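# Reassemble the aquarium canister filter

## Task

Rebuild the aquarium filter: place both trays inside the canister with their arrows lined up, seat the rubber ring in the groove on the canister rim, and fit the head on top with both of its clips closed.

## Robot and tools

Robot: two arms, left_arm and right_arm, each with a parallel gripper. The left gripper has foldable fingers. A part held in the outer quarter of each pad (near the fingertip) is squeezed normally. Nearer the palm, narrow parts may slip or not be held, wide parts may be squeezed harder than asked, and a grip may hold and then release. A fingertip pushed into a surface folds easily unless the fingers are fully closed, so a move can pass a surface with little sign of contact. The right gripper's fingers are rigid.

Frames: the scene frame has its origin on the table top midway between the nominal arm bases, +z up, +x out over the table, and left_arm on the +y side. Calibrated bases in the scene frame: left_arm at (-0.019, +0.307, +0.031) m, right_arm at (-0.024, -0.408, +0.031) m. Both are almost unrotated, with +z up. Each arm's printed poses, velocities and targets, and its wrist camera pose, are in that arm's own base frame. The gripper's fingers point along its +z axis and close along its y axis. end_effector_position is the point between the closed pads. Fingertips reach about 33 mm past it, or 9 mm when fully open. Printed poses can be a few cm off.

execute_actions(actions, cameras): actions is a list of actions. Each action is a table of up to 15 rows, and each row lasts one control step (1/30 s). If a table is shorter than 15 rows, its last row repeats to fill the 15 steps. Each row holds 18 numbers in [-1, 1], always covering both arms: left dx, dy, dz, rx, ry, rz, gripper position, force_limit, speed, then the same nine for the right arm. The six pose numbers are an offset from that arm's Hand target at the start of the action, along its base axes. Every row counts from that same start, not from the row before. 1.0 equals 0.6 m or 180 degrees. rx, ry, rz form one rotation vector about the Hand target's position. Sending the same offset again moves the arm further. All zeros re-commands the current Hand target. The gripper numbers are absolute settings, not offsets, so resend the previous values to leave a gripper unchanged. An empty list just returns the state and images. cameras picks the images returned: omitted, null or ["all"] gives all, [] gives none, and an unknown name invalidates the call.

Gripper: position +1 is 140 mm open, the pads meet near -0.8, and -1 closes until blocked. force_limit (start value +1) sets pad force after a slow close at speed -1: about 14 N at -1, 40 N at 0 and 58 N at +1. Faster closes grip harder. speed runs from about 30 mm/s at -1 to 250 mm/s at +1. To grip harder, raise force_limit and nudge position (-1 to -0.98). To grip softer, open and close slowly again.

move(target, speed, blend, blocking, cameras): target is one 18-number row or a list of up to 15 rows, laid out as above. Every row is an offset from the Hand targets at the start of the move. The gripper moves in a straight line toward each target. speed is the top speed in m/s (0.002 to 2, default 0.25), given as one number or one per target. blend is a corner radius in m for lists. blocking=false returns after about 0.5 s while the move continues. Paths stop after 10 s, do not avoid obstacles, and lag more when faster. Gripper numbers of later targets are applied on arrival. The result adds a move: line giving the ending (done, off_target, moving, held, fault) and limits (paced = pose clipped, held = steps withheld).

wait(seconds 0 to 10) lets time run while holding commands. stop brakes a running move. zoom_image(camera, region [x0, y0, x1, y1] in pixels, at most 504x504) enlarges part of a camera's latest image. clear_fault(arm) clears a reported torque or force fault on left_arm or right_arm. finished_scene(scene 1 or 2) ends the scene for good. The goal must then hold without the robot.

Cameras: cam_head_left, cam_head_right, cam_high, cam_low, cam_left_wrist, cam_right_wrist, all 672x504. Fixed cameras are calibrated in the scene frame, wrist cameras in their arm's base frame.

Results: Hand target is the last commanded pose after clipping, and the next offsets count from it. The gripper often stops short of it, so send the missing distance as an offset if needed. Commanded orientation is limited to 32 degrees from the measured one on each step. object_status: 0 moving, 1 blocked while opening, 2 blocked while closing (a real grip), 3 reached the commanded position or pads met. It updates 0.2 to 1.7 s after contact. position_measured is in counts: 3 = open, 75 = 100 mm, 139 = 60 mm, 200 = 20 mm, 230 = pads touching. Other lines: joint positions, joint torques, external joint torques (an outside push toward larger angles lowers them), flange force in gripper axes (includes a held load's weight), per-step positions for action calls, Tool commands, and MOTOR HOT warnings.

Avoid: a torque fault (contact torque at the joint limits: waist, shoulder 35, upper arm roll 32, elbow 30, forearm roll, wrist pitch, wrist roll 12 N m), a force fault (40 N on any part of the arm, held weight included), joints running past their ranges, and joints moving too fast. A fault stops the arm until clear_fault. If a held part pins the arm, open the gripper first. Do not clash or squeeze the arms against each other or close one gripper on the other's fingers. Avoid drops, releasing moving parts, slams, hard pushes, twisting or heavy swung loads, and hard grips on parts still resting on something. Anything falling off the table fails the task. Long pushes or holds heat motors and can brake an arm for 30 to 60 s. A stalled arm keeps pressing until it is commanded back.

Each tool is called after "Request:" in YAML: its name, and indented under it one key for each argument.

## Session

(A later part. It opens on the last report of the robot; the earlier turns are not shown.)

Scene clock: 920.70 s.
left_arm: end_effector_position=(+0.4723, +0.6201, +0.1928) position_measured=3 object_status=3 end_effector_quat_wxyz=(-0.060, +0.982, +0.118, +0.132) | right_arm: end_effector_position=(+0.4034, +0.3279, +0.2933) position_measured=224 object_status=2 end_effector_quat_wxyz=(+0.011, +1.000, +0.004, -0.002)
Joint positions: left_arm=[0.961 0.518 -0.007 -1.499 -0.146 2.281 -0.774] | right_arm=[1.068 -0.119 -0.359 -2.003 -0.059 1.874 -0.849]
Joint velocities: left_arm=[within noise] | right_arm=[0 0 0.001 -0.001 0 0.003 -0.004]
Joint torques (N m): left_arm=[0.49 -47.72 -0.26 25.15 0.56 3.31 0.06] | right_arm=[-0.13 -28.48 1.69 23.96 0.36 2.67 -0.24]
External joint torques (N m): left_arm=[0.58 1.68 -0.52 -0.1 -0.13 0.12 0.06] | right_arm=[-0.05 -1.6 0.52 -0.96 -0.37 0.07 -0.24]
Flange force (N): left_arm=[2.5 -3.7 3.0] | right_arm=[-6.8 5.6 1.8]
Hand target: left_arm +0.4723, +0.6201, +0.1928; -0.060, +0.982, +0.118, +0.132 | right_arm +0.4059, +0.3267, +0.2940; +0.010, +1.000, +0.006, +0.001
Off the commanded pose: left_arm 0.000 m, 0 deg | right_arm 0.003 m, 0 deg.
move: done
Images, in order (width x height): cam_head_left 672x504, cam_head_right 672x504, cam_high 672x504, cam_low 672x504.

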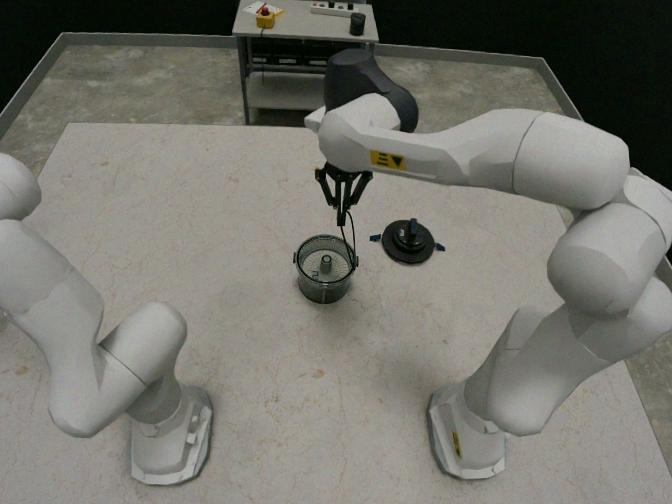

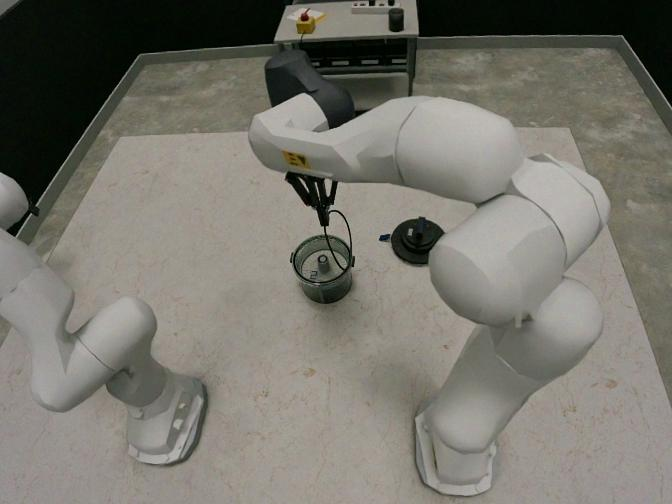

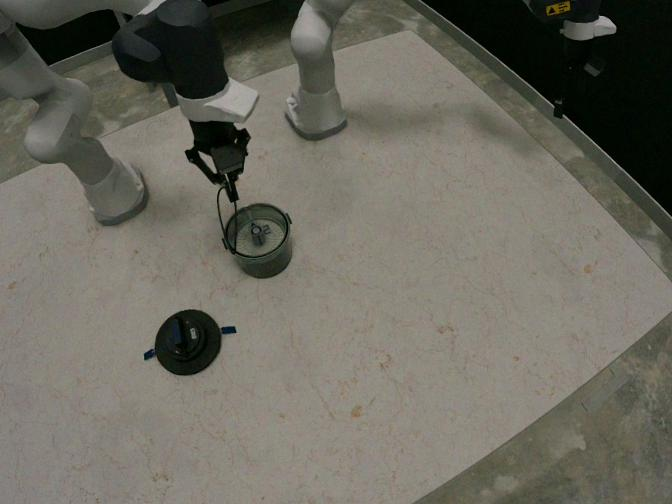

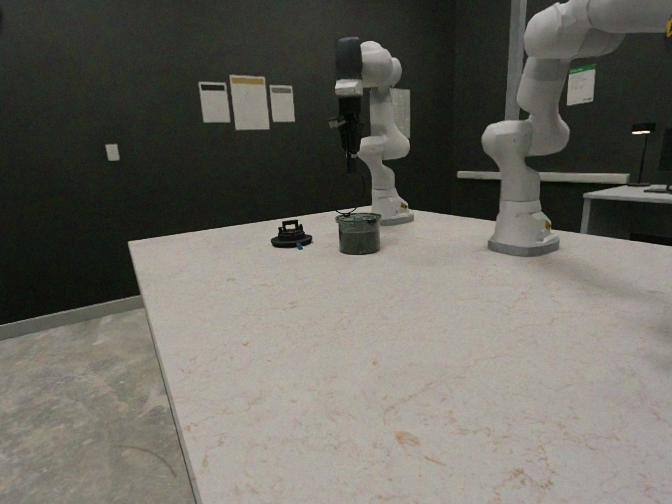

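Request:
move:
  target:
    - [0,0,0,0,0,0,1,1,1,0,0.053,-0.032,0,0,0.11,-1,-0.2,-1]
    - [0,0,0,0,0,0,1,1,1,0,0.1065,-0.0717,0,0,0.083,-1,-0.2,-1]
  speed: 0.06
  cameras: ["cam_head_left","cam_low","cam_head_right","cam_high","cam_right_wrist"]

Request:
zoom_image:
  camera: "cam_head_left"
  region: [280, 200, 380, 300]

Request:
zoom_image:
  camera: "cam_low"
  region: [310, 160, 400, 240]

Request:
zoom_image:
  camera: "cam_head_right"
  region: [280, 200, 380, 300]

Request:
zoom_image:
  camera: "cam_high"
  region: [200, 170, 310, 280]

Scene clock: 952.57 s.
left_arm: end_effector_position=(+0.4723, +0.6201, +0.1928) position_measured=3 object_status=3 end_effector_quat_wxyz=(-0.060, +0.982, +0.118, +0.132) | right_arm: end_effector_position=(+0.4064, +0.3880, +0.2512) position_measured=224 object_status=2 end_effector_quat_wxyz=(+0.012, +0.990, +0.140, +0.002)
Joint positions: left_arm=[0.961 0.518 -0.007 -1.499 -0.146 2.281 -0.774] | right_arm=[1.116 0.033 -0.347 -1.946 -0.011 1.965 -1.078]
Joint velocities: left_arm=[within noise] | right_arm=[-0.001 0.001 0 0 0 0.001 0.005]
Joint torques (N m): left_arm=[0.41 -47.68 -0.27 25.17 0.54 3.31 0.04] | right_arm=[0.65 -32.83 0.5 24.69 1.01 2.7 0.27]
External joint torques (N m): left_arm=[0.32 1.59 -0.66 -0.02 -0.14 0.12 0.04] | right_arm=[0.52 -0.66 0.71 -0.13 0.27 0.06 0.27]
Flange force (N): left_arm=[2.8 -3.5 2.9] | right_arm=[-3.2 -0.1 0.0]
Hand target: left_arm +0.4723, +0.6201, +0.1928; -0.060, +0.982, +0.118, +0.132 | right_arm +0.4059, +0.3906, +0.2510; +0.010, +0.991, +0.136, +0.002
Off the commanded pose: left_arm 0.000 m, 0 deg | right_arm 0.003 m, 0 deg.
move: done
cam_right_wrist: T_world_to_cam=[[0.283916, -0.9588, 0.00975163, 0.262459], [-0.911644, -0.266773, 0.312629, 0.40643], [-0.297147, -0.0976503, -0.949825, 0.538412], [0, 0, 0, 1]] pos_world=[0.455991, 0.412646, 0.381776]
Images, in order (width x height): cam_head_left 672x504, cam_head_right 672x504, cam_high 672x504, cam_low 672x504, cam_right_wrist 672x504.

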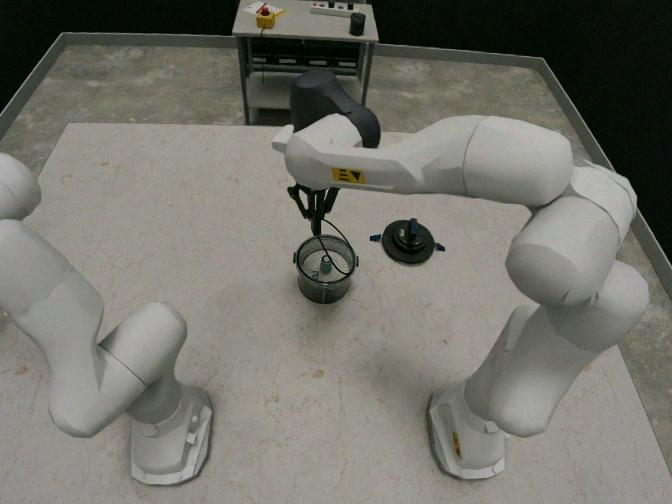

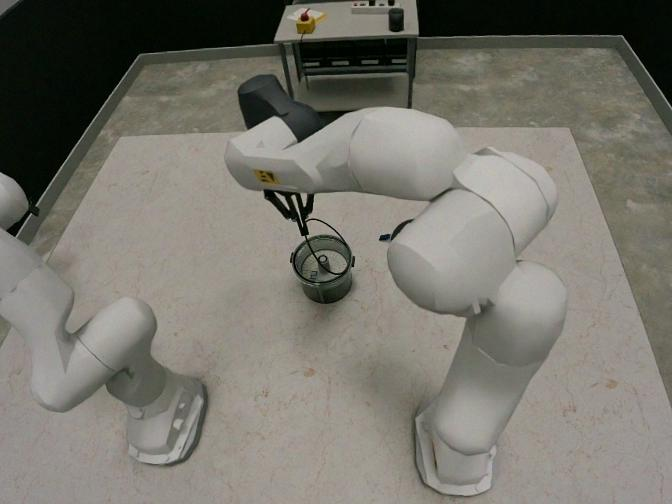

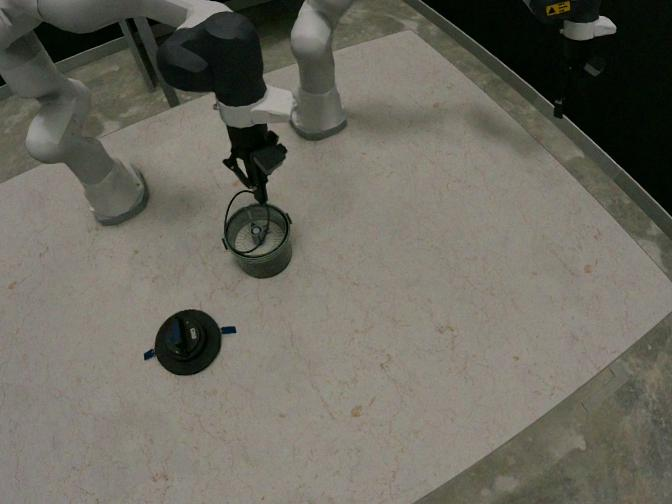

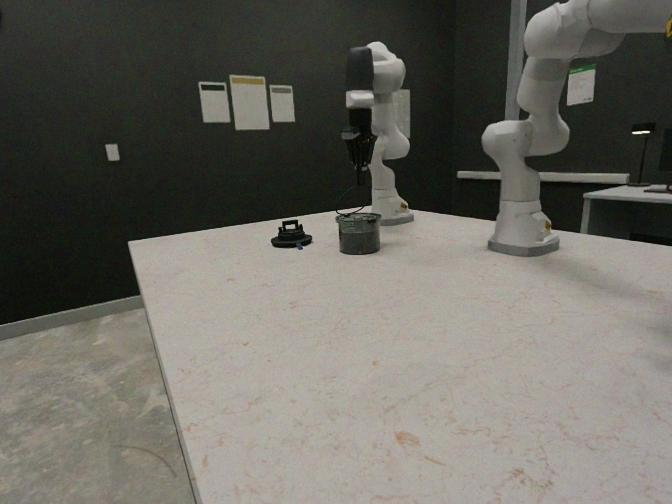

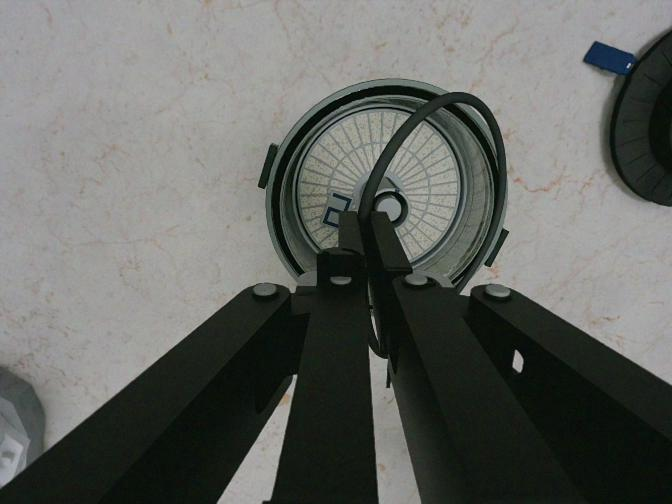

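Scaled by 5.040 from the camera's image (finer frame: 960x720).

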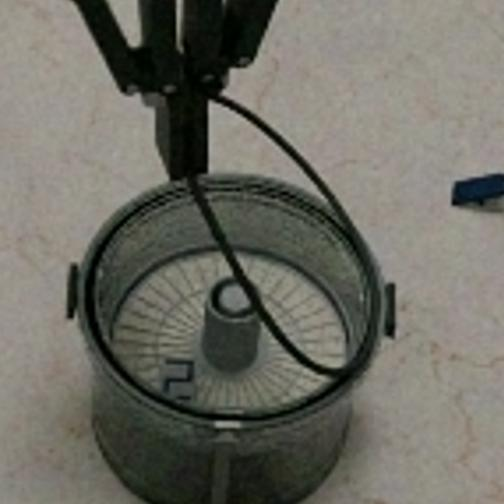

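Scaled by 5.600 from the camera's image (finer frame: 960x720).

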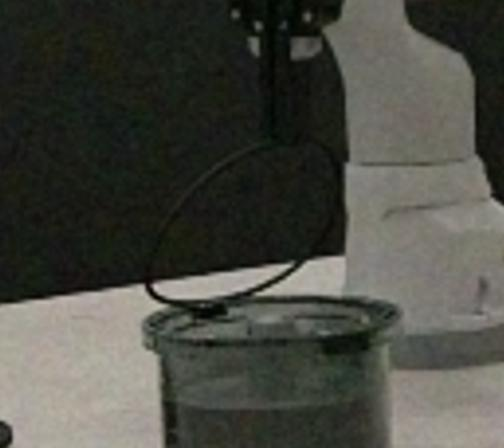

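Scaled by 5.040 from the camera's image (finer frame: 960x720).

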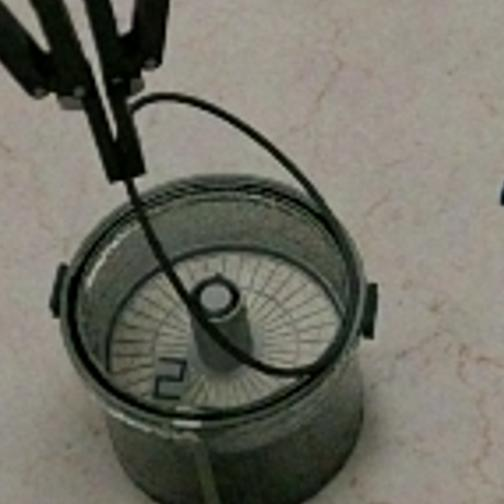

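Scaled by 4.582 from the camera's image (finer frame: 960x720).

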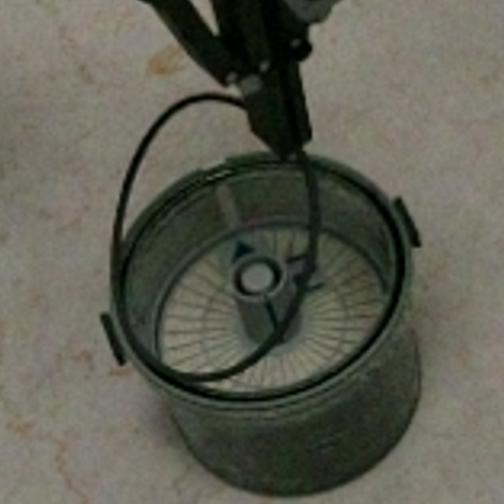

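Request:
move:
  target: [0,0,0,0,0,0,1,1,1,0,0.0515,-0.0725,0,0,-0.039,-1,-0.2,-1]
  speed: 0.06
  cameras: ["cam_head_left","cam_low","cam_head_right","cam_high","cam_right_wrist"]

Request:
zoom_image:
  camera: "cam_head_left"
  region: [280, 200, 380, 300]

Request:
zoom_image:
  camera: "cam_low"
  region: [310, 160, 400, 240]

Request:
zoom_image:
  camera: "cam_high"
  region: [200, 170, 310, 280]

Request:
zoom_image:
  camera: "cam_right_wrist"
  region: [230, 40, 540, 320]

Scene clock: 964.37 s.
left_arm: end_effector_position=(+0.4723, +0.6201, +0.1928) position_measured=3 object_status=3 end_effector_quat_wxyz=(-0.060, +0.982, +0.118, +0.132) | right_arm: end_effector_position=(+0.4060, +0.4194, +0.2077) position_measured=224 object_status=2 end_effector_quat_wxyz=(+0.012, +0.997, +0.080, +0.001)
Joint positions: left_arm=[0.961 0.518 -0.007 -1.499 -0.146 2.281 -0.774] | right_arm=[1.139 0.138 -0.343 -1.931 0.03 2.047 -0.945]
Joint velocities: left_arm=[within noise] | right_arm=[0.001 -0.001 0 0.001 0 0.001 0.006]
Joint torques (N m): left_arm=[0.49 -47.68 -0.23 25.18 0.55 3.32 0.02] | right_arm=[0.63 -36.11 -0.6 24.26 0.98 2.67 0.37]
External joint torques (N m): left_arm=[0.51 1.74 -0.54 -0.09 -0.14 0.12 0.02] | right_arm=[0.65 -0.67 0.82 -0.19 0.27 0.05 0.36]
Flange force (N): left_arm=[2.8 -3.7 3.1] | right_arm=[-3.6 0.4 -0.2]
Hand target: left_arm +0.4723, +0.6201, +0.1928; -0.060, +0.982, +0.118, +0.132 | right_arm +0.4059, +0.4215, +0.2075; +0.010, +0.997, +0.076, +0.002
Off the commanded pose: left_arm 0.000 m, 0 deg | right_arm 0.002 m, 1 deg.
move: done
cam_right_wrist: T_world_to_cam=[[0.165833, -0.986105, 0.00983383, 0.352445], [-0.937319, -0.154513, 0.312345, 0.391487], [-0.306486, -0.0610145, -0.949918, 0.488486], [0, 0, 0, 1]] pos_world=[0.458215, 0.437842, 0.338277]
Images, in order (width x height): cam_head_left 672x504, cam_head_right 672x504, cam_high 672x504, cam_low 672x504, cam_right_wrist 672x504.

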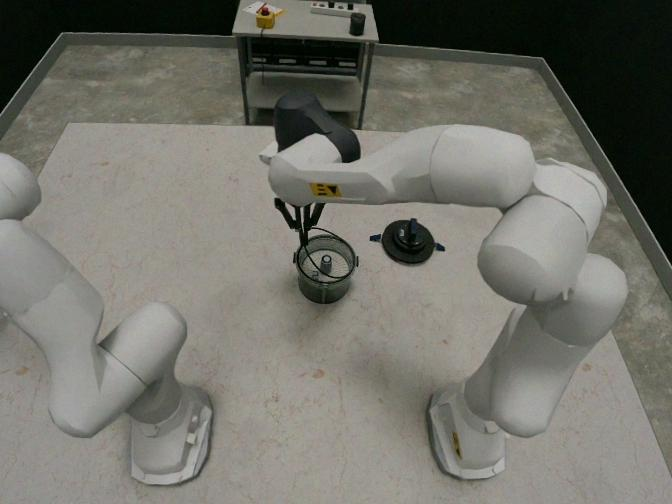

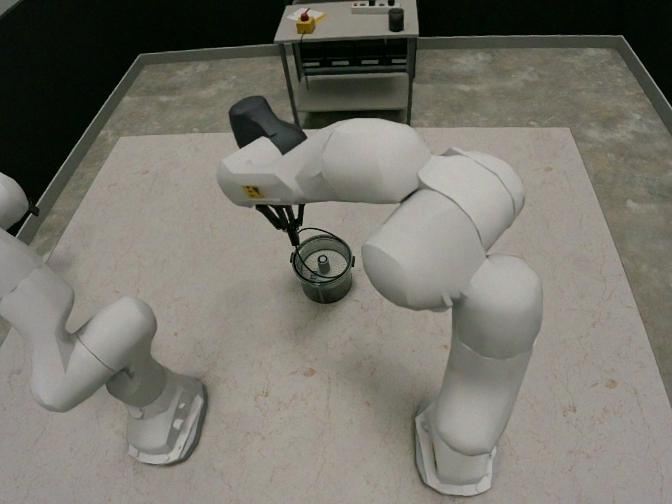

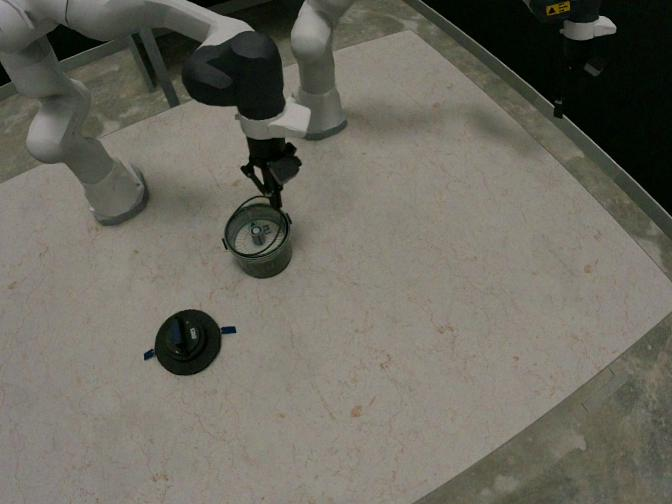

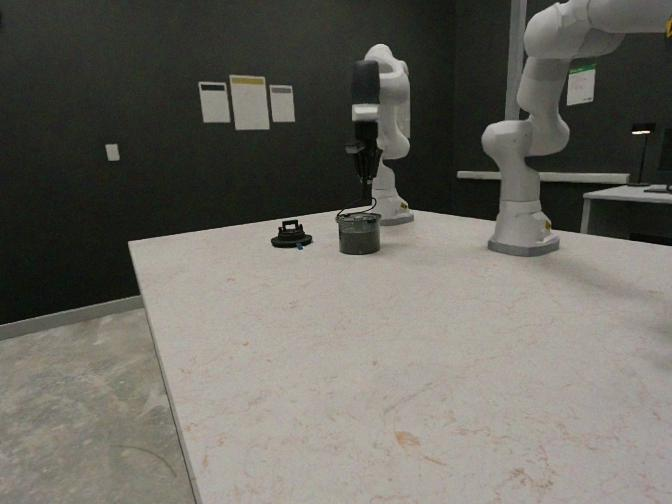

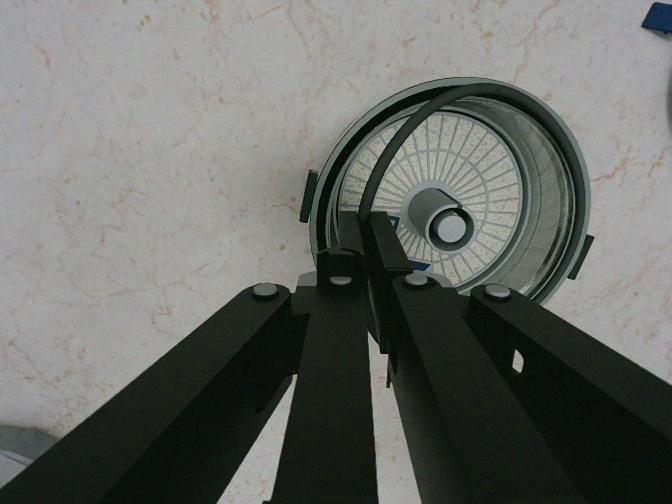

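Scaled by 5.040 from the camera's image (finer frame: 960x720).

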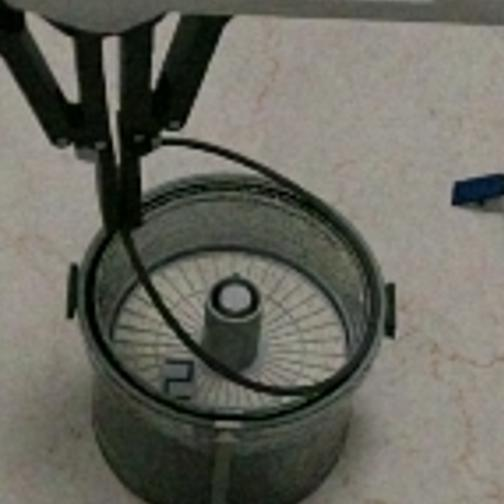

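Scaled by 5.600 from the camera's image (finer frame: 960x720).

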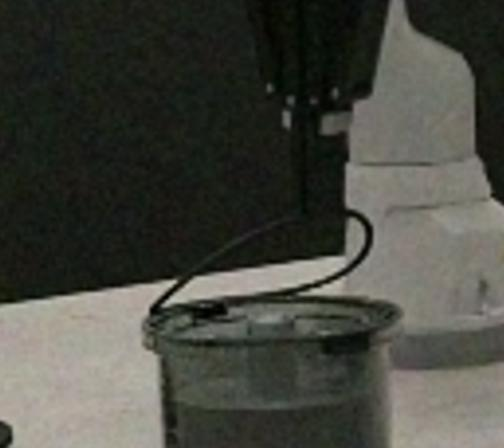

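Scaled by 4.582 from the camera's image (finer frame: 960x720).

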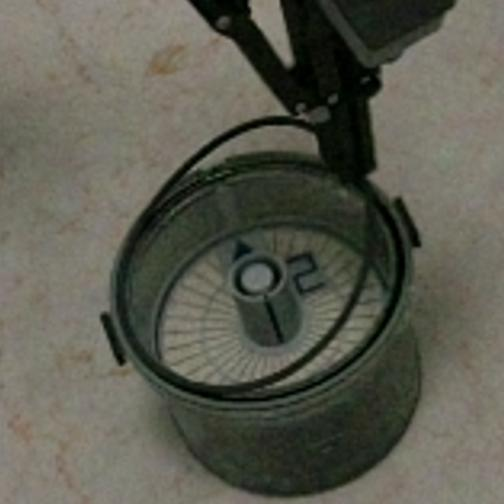

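Scaled by 1.626 from the camera's image (finer frame: 960x720).

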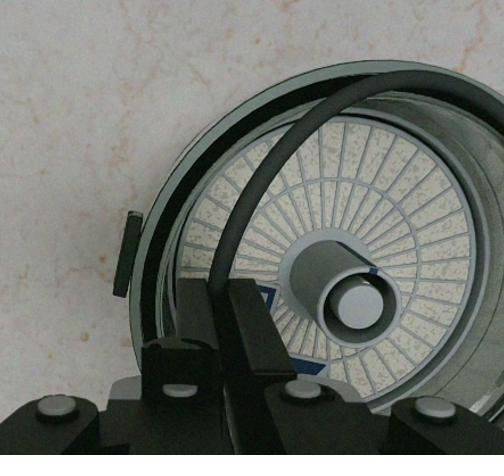

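Request:
move:
  target: [0,0,0,0,0,0,1,1,1,0.002,0.0217,-0.0725,0,0,-0.03,-1,-0.2,-1]
  speed: 0.05
  cameras: ["cam_head_left","cam_low","cam_head_right","cam_high","cam_right_wrist"]

Request:
zoom_image:
  camera: "cam_head_left"
  region: [280, 200, 380, 300]

Request:
zoom_image:
  camera: "cam_low"
  region: [310, 160, 400, 240]

Request:
zoom_image:
  camera: "cam_high"
  region: [200, 170, 310, 280]

Request:
zoom_image:
  camera: "cam_right_wrist"
  region: [250, 40, 672, 420]

Scene clock: 973.67 s.
left_arm: end_effector_position=(+0.4723, +0.6201, +0.1928) position_measured=3 object_status=3 end_effector_quat_wxyz=(-0.060, +0.982, +0.118, +0.132) | right_arm: end_effector_position=(+0.4073, +0.4332, +0.1647) position_measured=224 object_status=2 end_effector_quat_wxyz=(+0.012, +0.999, +0.033, +0.001)
Joint positions: left_arm=[0.961 0.518 -0.007 -1.499 -0.146 2.281 -0.774] | right_arm=[1.148 0.217 -0.343 -1.945 0.064 2.133 -0.859]
Joint velocities: left_arm=[within noise] | right_arm=[0 0 0 0 0 0.001 0.005]
Joint torques (N m): left_arm=[0.45 -47.64 -0.21 25.1 0.54 3.31 0.01] | right_arm=[0.71 -38.17 -1.35 23.28 0.94 2.62 0.41]
External joint torques (N m): left_arm=[0.37 1.52 -0.58 -0.04 -0.16 0.13 0.01] | right_arm=[0.69 -0.56 0.83 -0.72 0.27 -0.01 0.41]
Flange force (N): left_arm=[2.6 -3.3 2.8] | right_arm=[-4.8 1.8 0.3]
Hand target: left_arm +0.4723, +0.6201, +0.1928; -0.060, +0.982, +0.118, +0.132 | right_arm +0.4071, +0.4345, +0.1640; +0.010, +1.000, +0.028, +0.001
Off the commanded pose: left_arm 0.000 m, 0 deg | right_arm 0.002 m, 1 deg.
move: done
cam_right_wrist: T_world_to_cam=[[0.0732162, -0.997275, 0.00908528, 0.408996], [-0.947927, -0.0667563, 0.311413, 0.374735], [-0.309958, -0.0314127, -0.950231, 0.437566], [0, 0, 0, 1]] pos_world=[0.460903, 0.446643, 0.295376]
Images, in order (width x height): cam_head_left 672x504, cam_head_right 672x504, cam_high 672x504, cam_low 672x504, cam_right_wrist 672x504.

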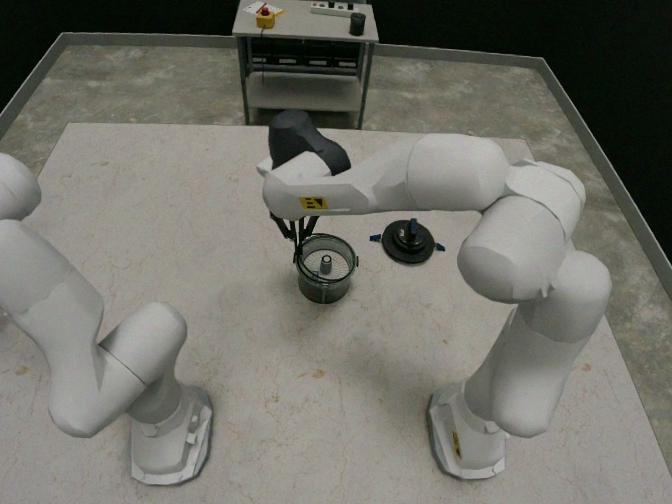

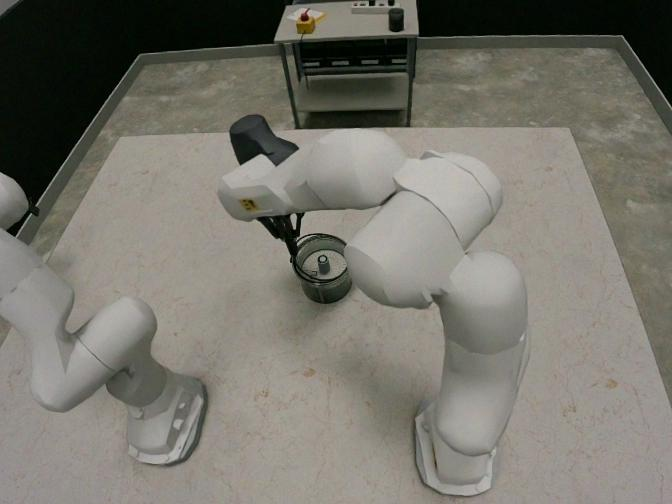

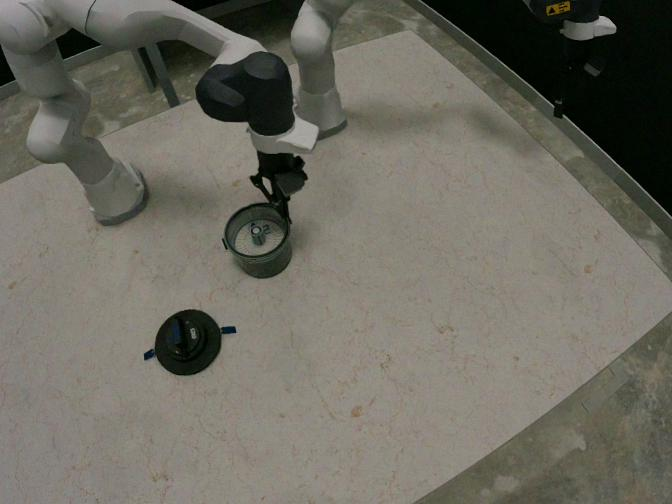

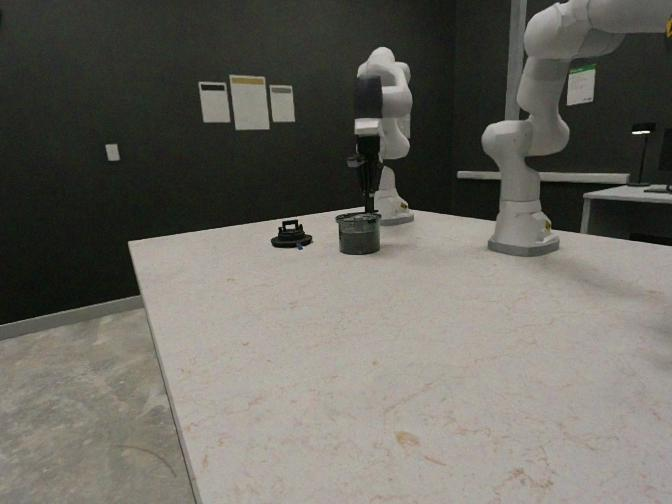

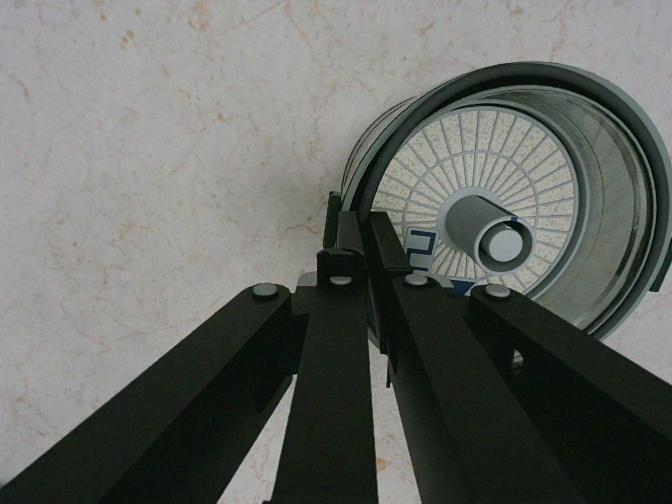

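Scaled by 5.040 from the camera's image (finer frame: 960x720).

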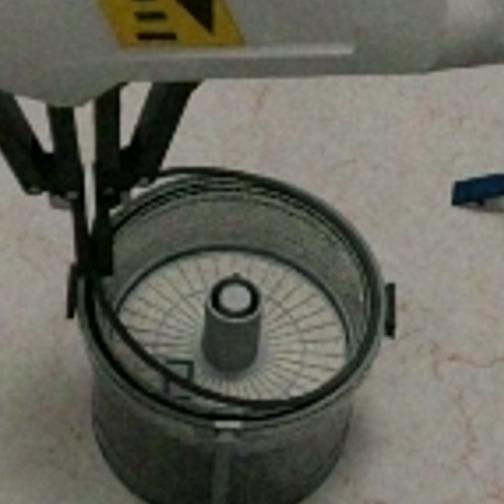

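Scaled by 5.600 from the camera's image (finer frame: 960x720).

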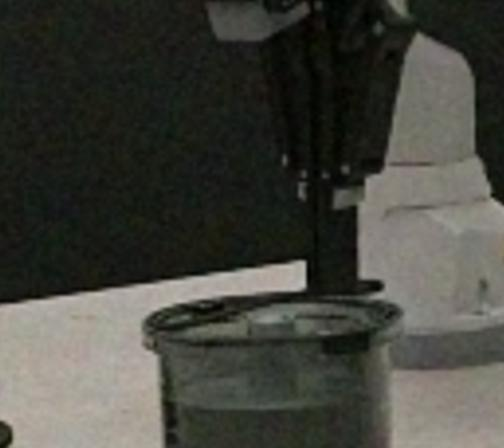

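Scaled by 4.582 from the camera's image (finer frame: 960x720).

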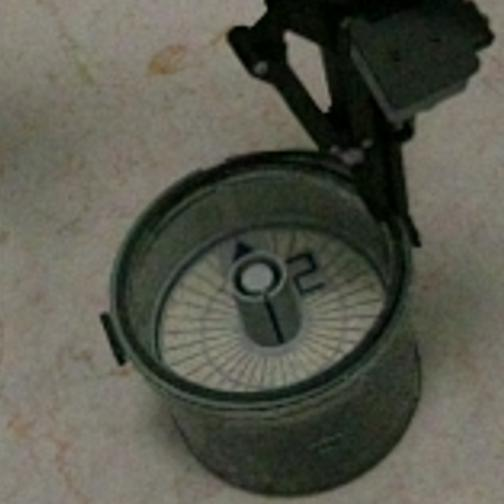

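Scaled by 1.194 from the camera's image (finer frame: 960x720).

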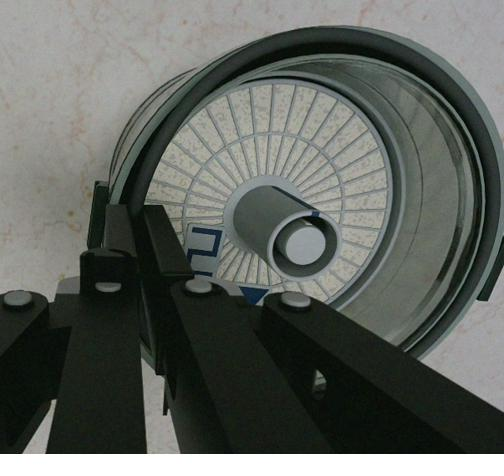

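Request:
move:
  target: [0,0,0,0,0,0,1,1,1,0,0.003,-0.026,0,0,-0.015,-1,-0.2,-1]
  speed: 0.03
  cameras: ["cam_head_left","cam_low","cam_head_right","cam_high","cam_right_wrist"]

Request:
zoom_image:
  camera: "cam_head_left"
  region: [280, 200, 380, 300]

Request:
zoom_image:
  camera: "cam_low"
  region: [330, 190, 400, 240]

Request:
zoom_image:
  camera: "cam_high"
  region: [200, 170, 310, 280]

Request:
zoom_image:
  camera: "cam_right_wrist"
  region: [250, 40, 672, 420]

Scene clock: 985.90 s.
left_arm: end_effector_position=(+0.4723, +0.6201, +0.1928) position_measured=3 object_status=3 end_effector_quat_wxyz=(-0.060, +0.982, +0.118, +0.132) | right_arm: end_effector_position=(+0.4074, +0.4352, +0.1495) position_measured=224 object_status=2 end_effector_quat_wxyz=(+0.012, +1.000, +0.010, +0.001)
Joint positions: left_arm=[0.961 0.518 -0.007 -1.499 -0.146 2.281 -0.774] | right_arm=[1.149 0.24 -0.343 -1.956 0.075 2.165 -0.818]
Joint velocities: left_arm=[within noise] | right_arm=[0.001 0 0.001 0 0.001 0.001 0.007]
Joint torques (N m): left_arm=[0.54 -47.71 -0.17 25.13 0.55 3.3 0.01] | right_arm=[0.71 -38.33 -1.64 22.84 0.95 2.64 0.3]
External joint torques (N m): left_arm=[0.55 1.46 -0.49 0 -0.14 0.12 0.01] | right_arm=[0.72 -0.25 0.81 -0.87 0.3 0.02 0.3]
Flange force (N): left_arm=[2.5 -3.5 2.6] | right_arm=[-4.3 1.9 0.8]
Hand target: left_arm +0.4723, +0.6201, +0.1928; -0.060, +0.982, +0.118, +0.132 | right_arm +0.4071, +0.4363, +0.1484; +0.010, +1.000, +0.005, +0.001
Off the commanded pose: left_arm 0.000 m, 0 deg | right_arm 0.002 m, 1 deg.
move: done
cam_right_wrist: T_world_to_cam=[[0.0263354, -0.999618, 0.00842339, 0.431269], [-0.950183, -0.0224133, 0.310887, 0.36144], [-0.310579, -0.0161911, -0.95041, 0.416846], [0, 0, 0, 1]] pos_world=[0.46154, 0.445954, 0.280175]
Images, in order (width x height): cam_head_left 672x504, cam_head_right 672x504, cam_high 672x504, cam_low 672x504, cam_right_wrist 672x504.

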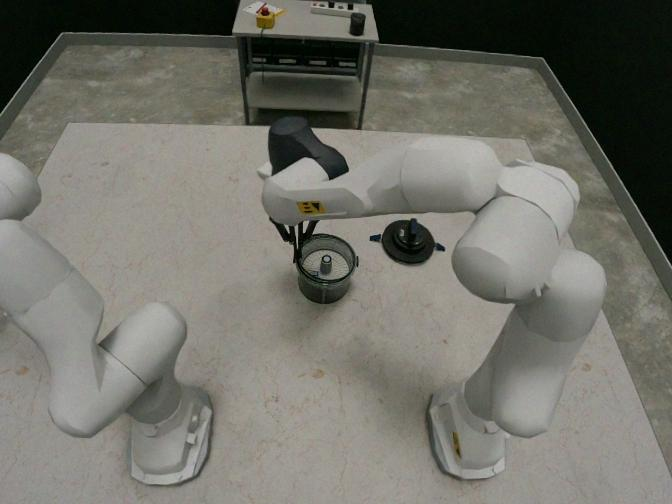

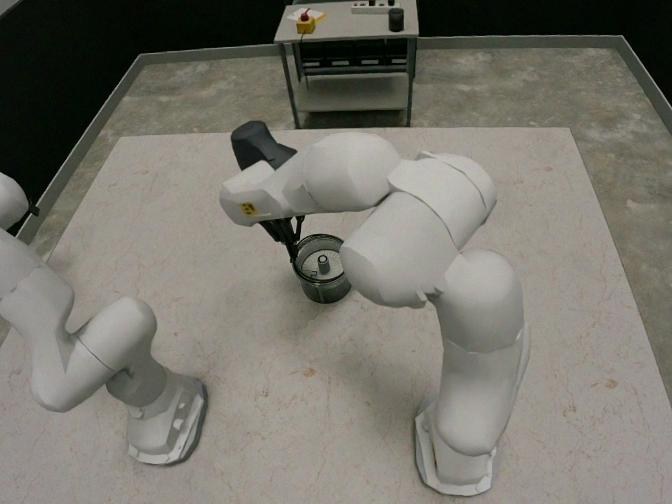

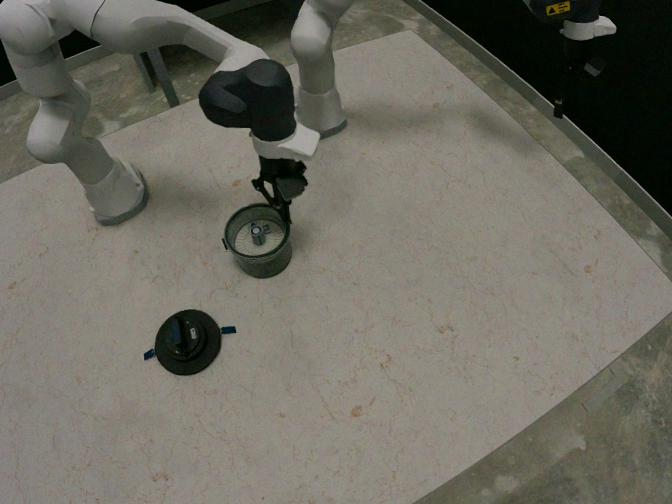

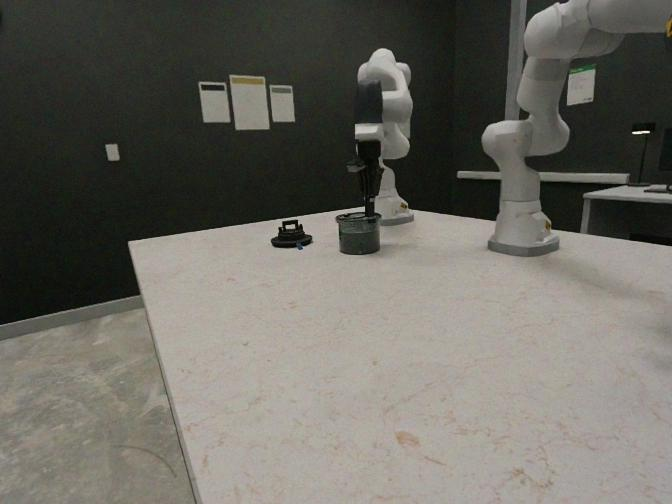

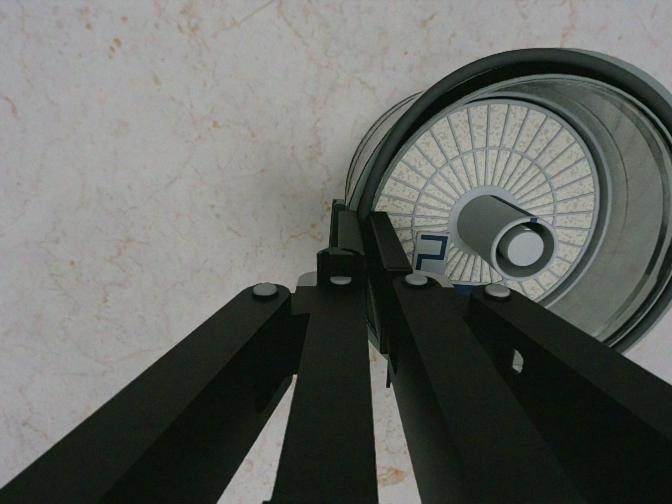

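Scaled by 5.040 from the camera's image (finer frame: 960x720).

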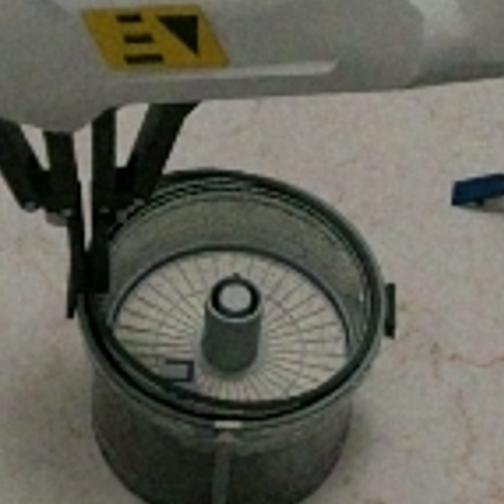

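Scaled by 7.200 from the camera's image (finer frame: 960x720).

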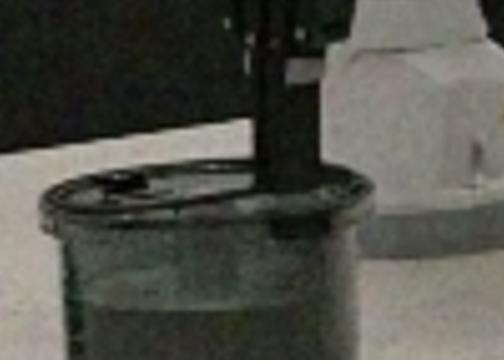

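Scaled by 4.582 from the camera's image (finer frame: 960x720).

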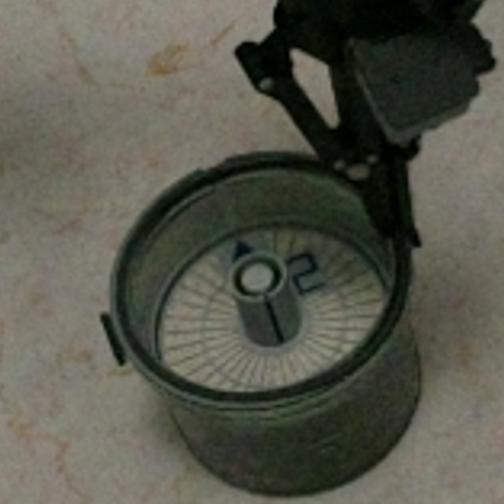

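Scaled by 1.194 from the camera's image (finer frame: 960x720).

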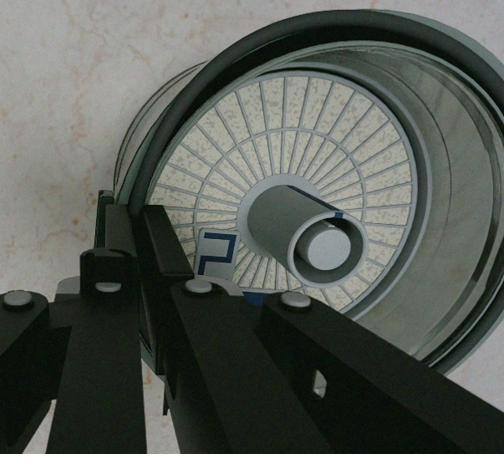

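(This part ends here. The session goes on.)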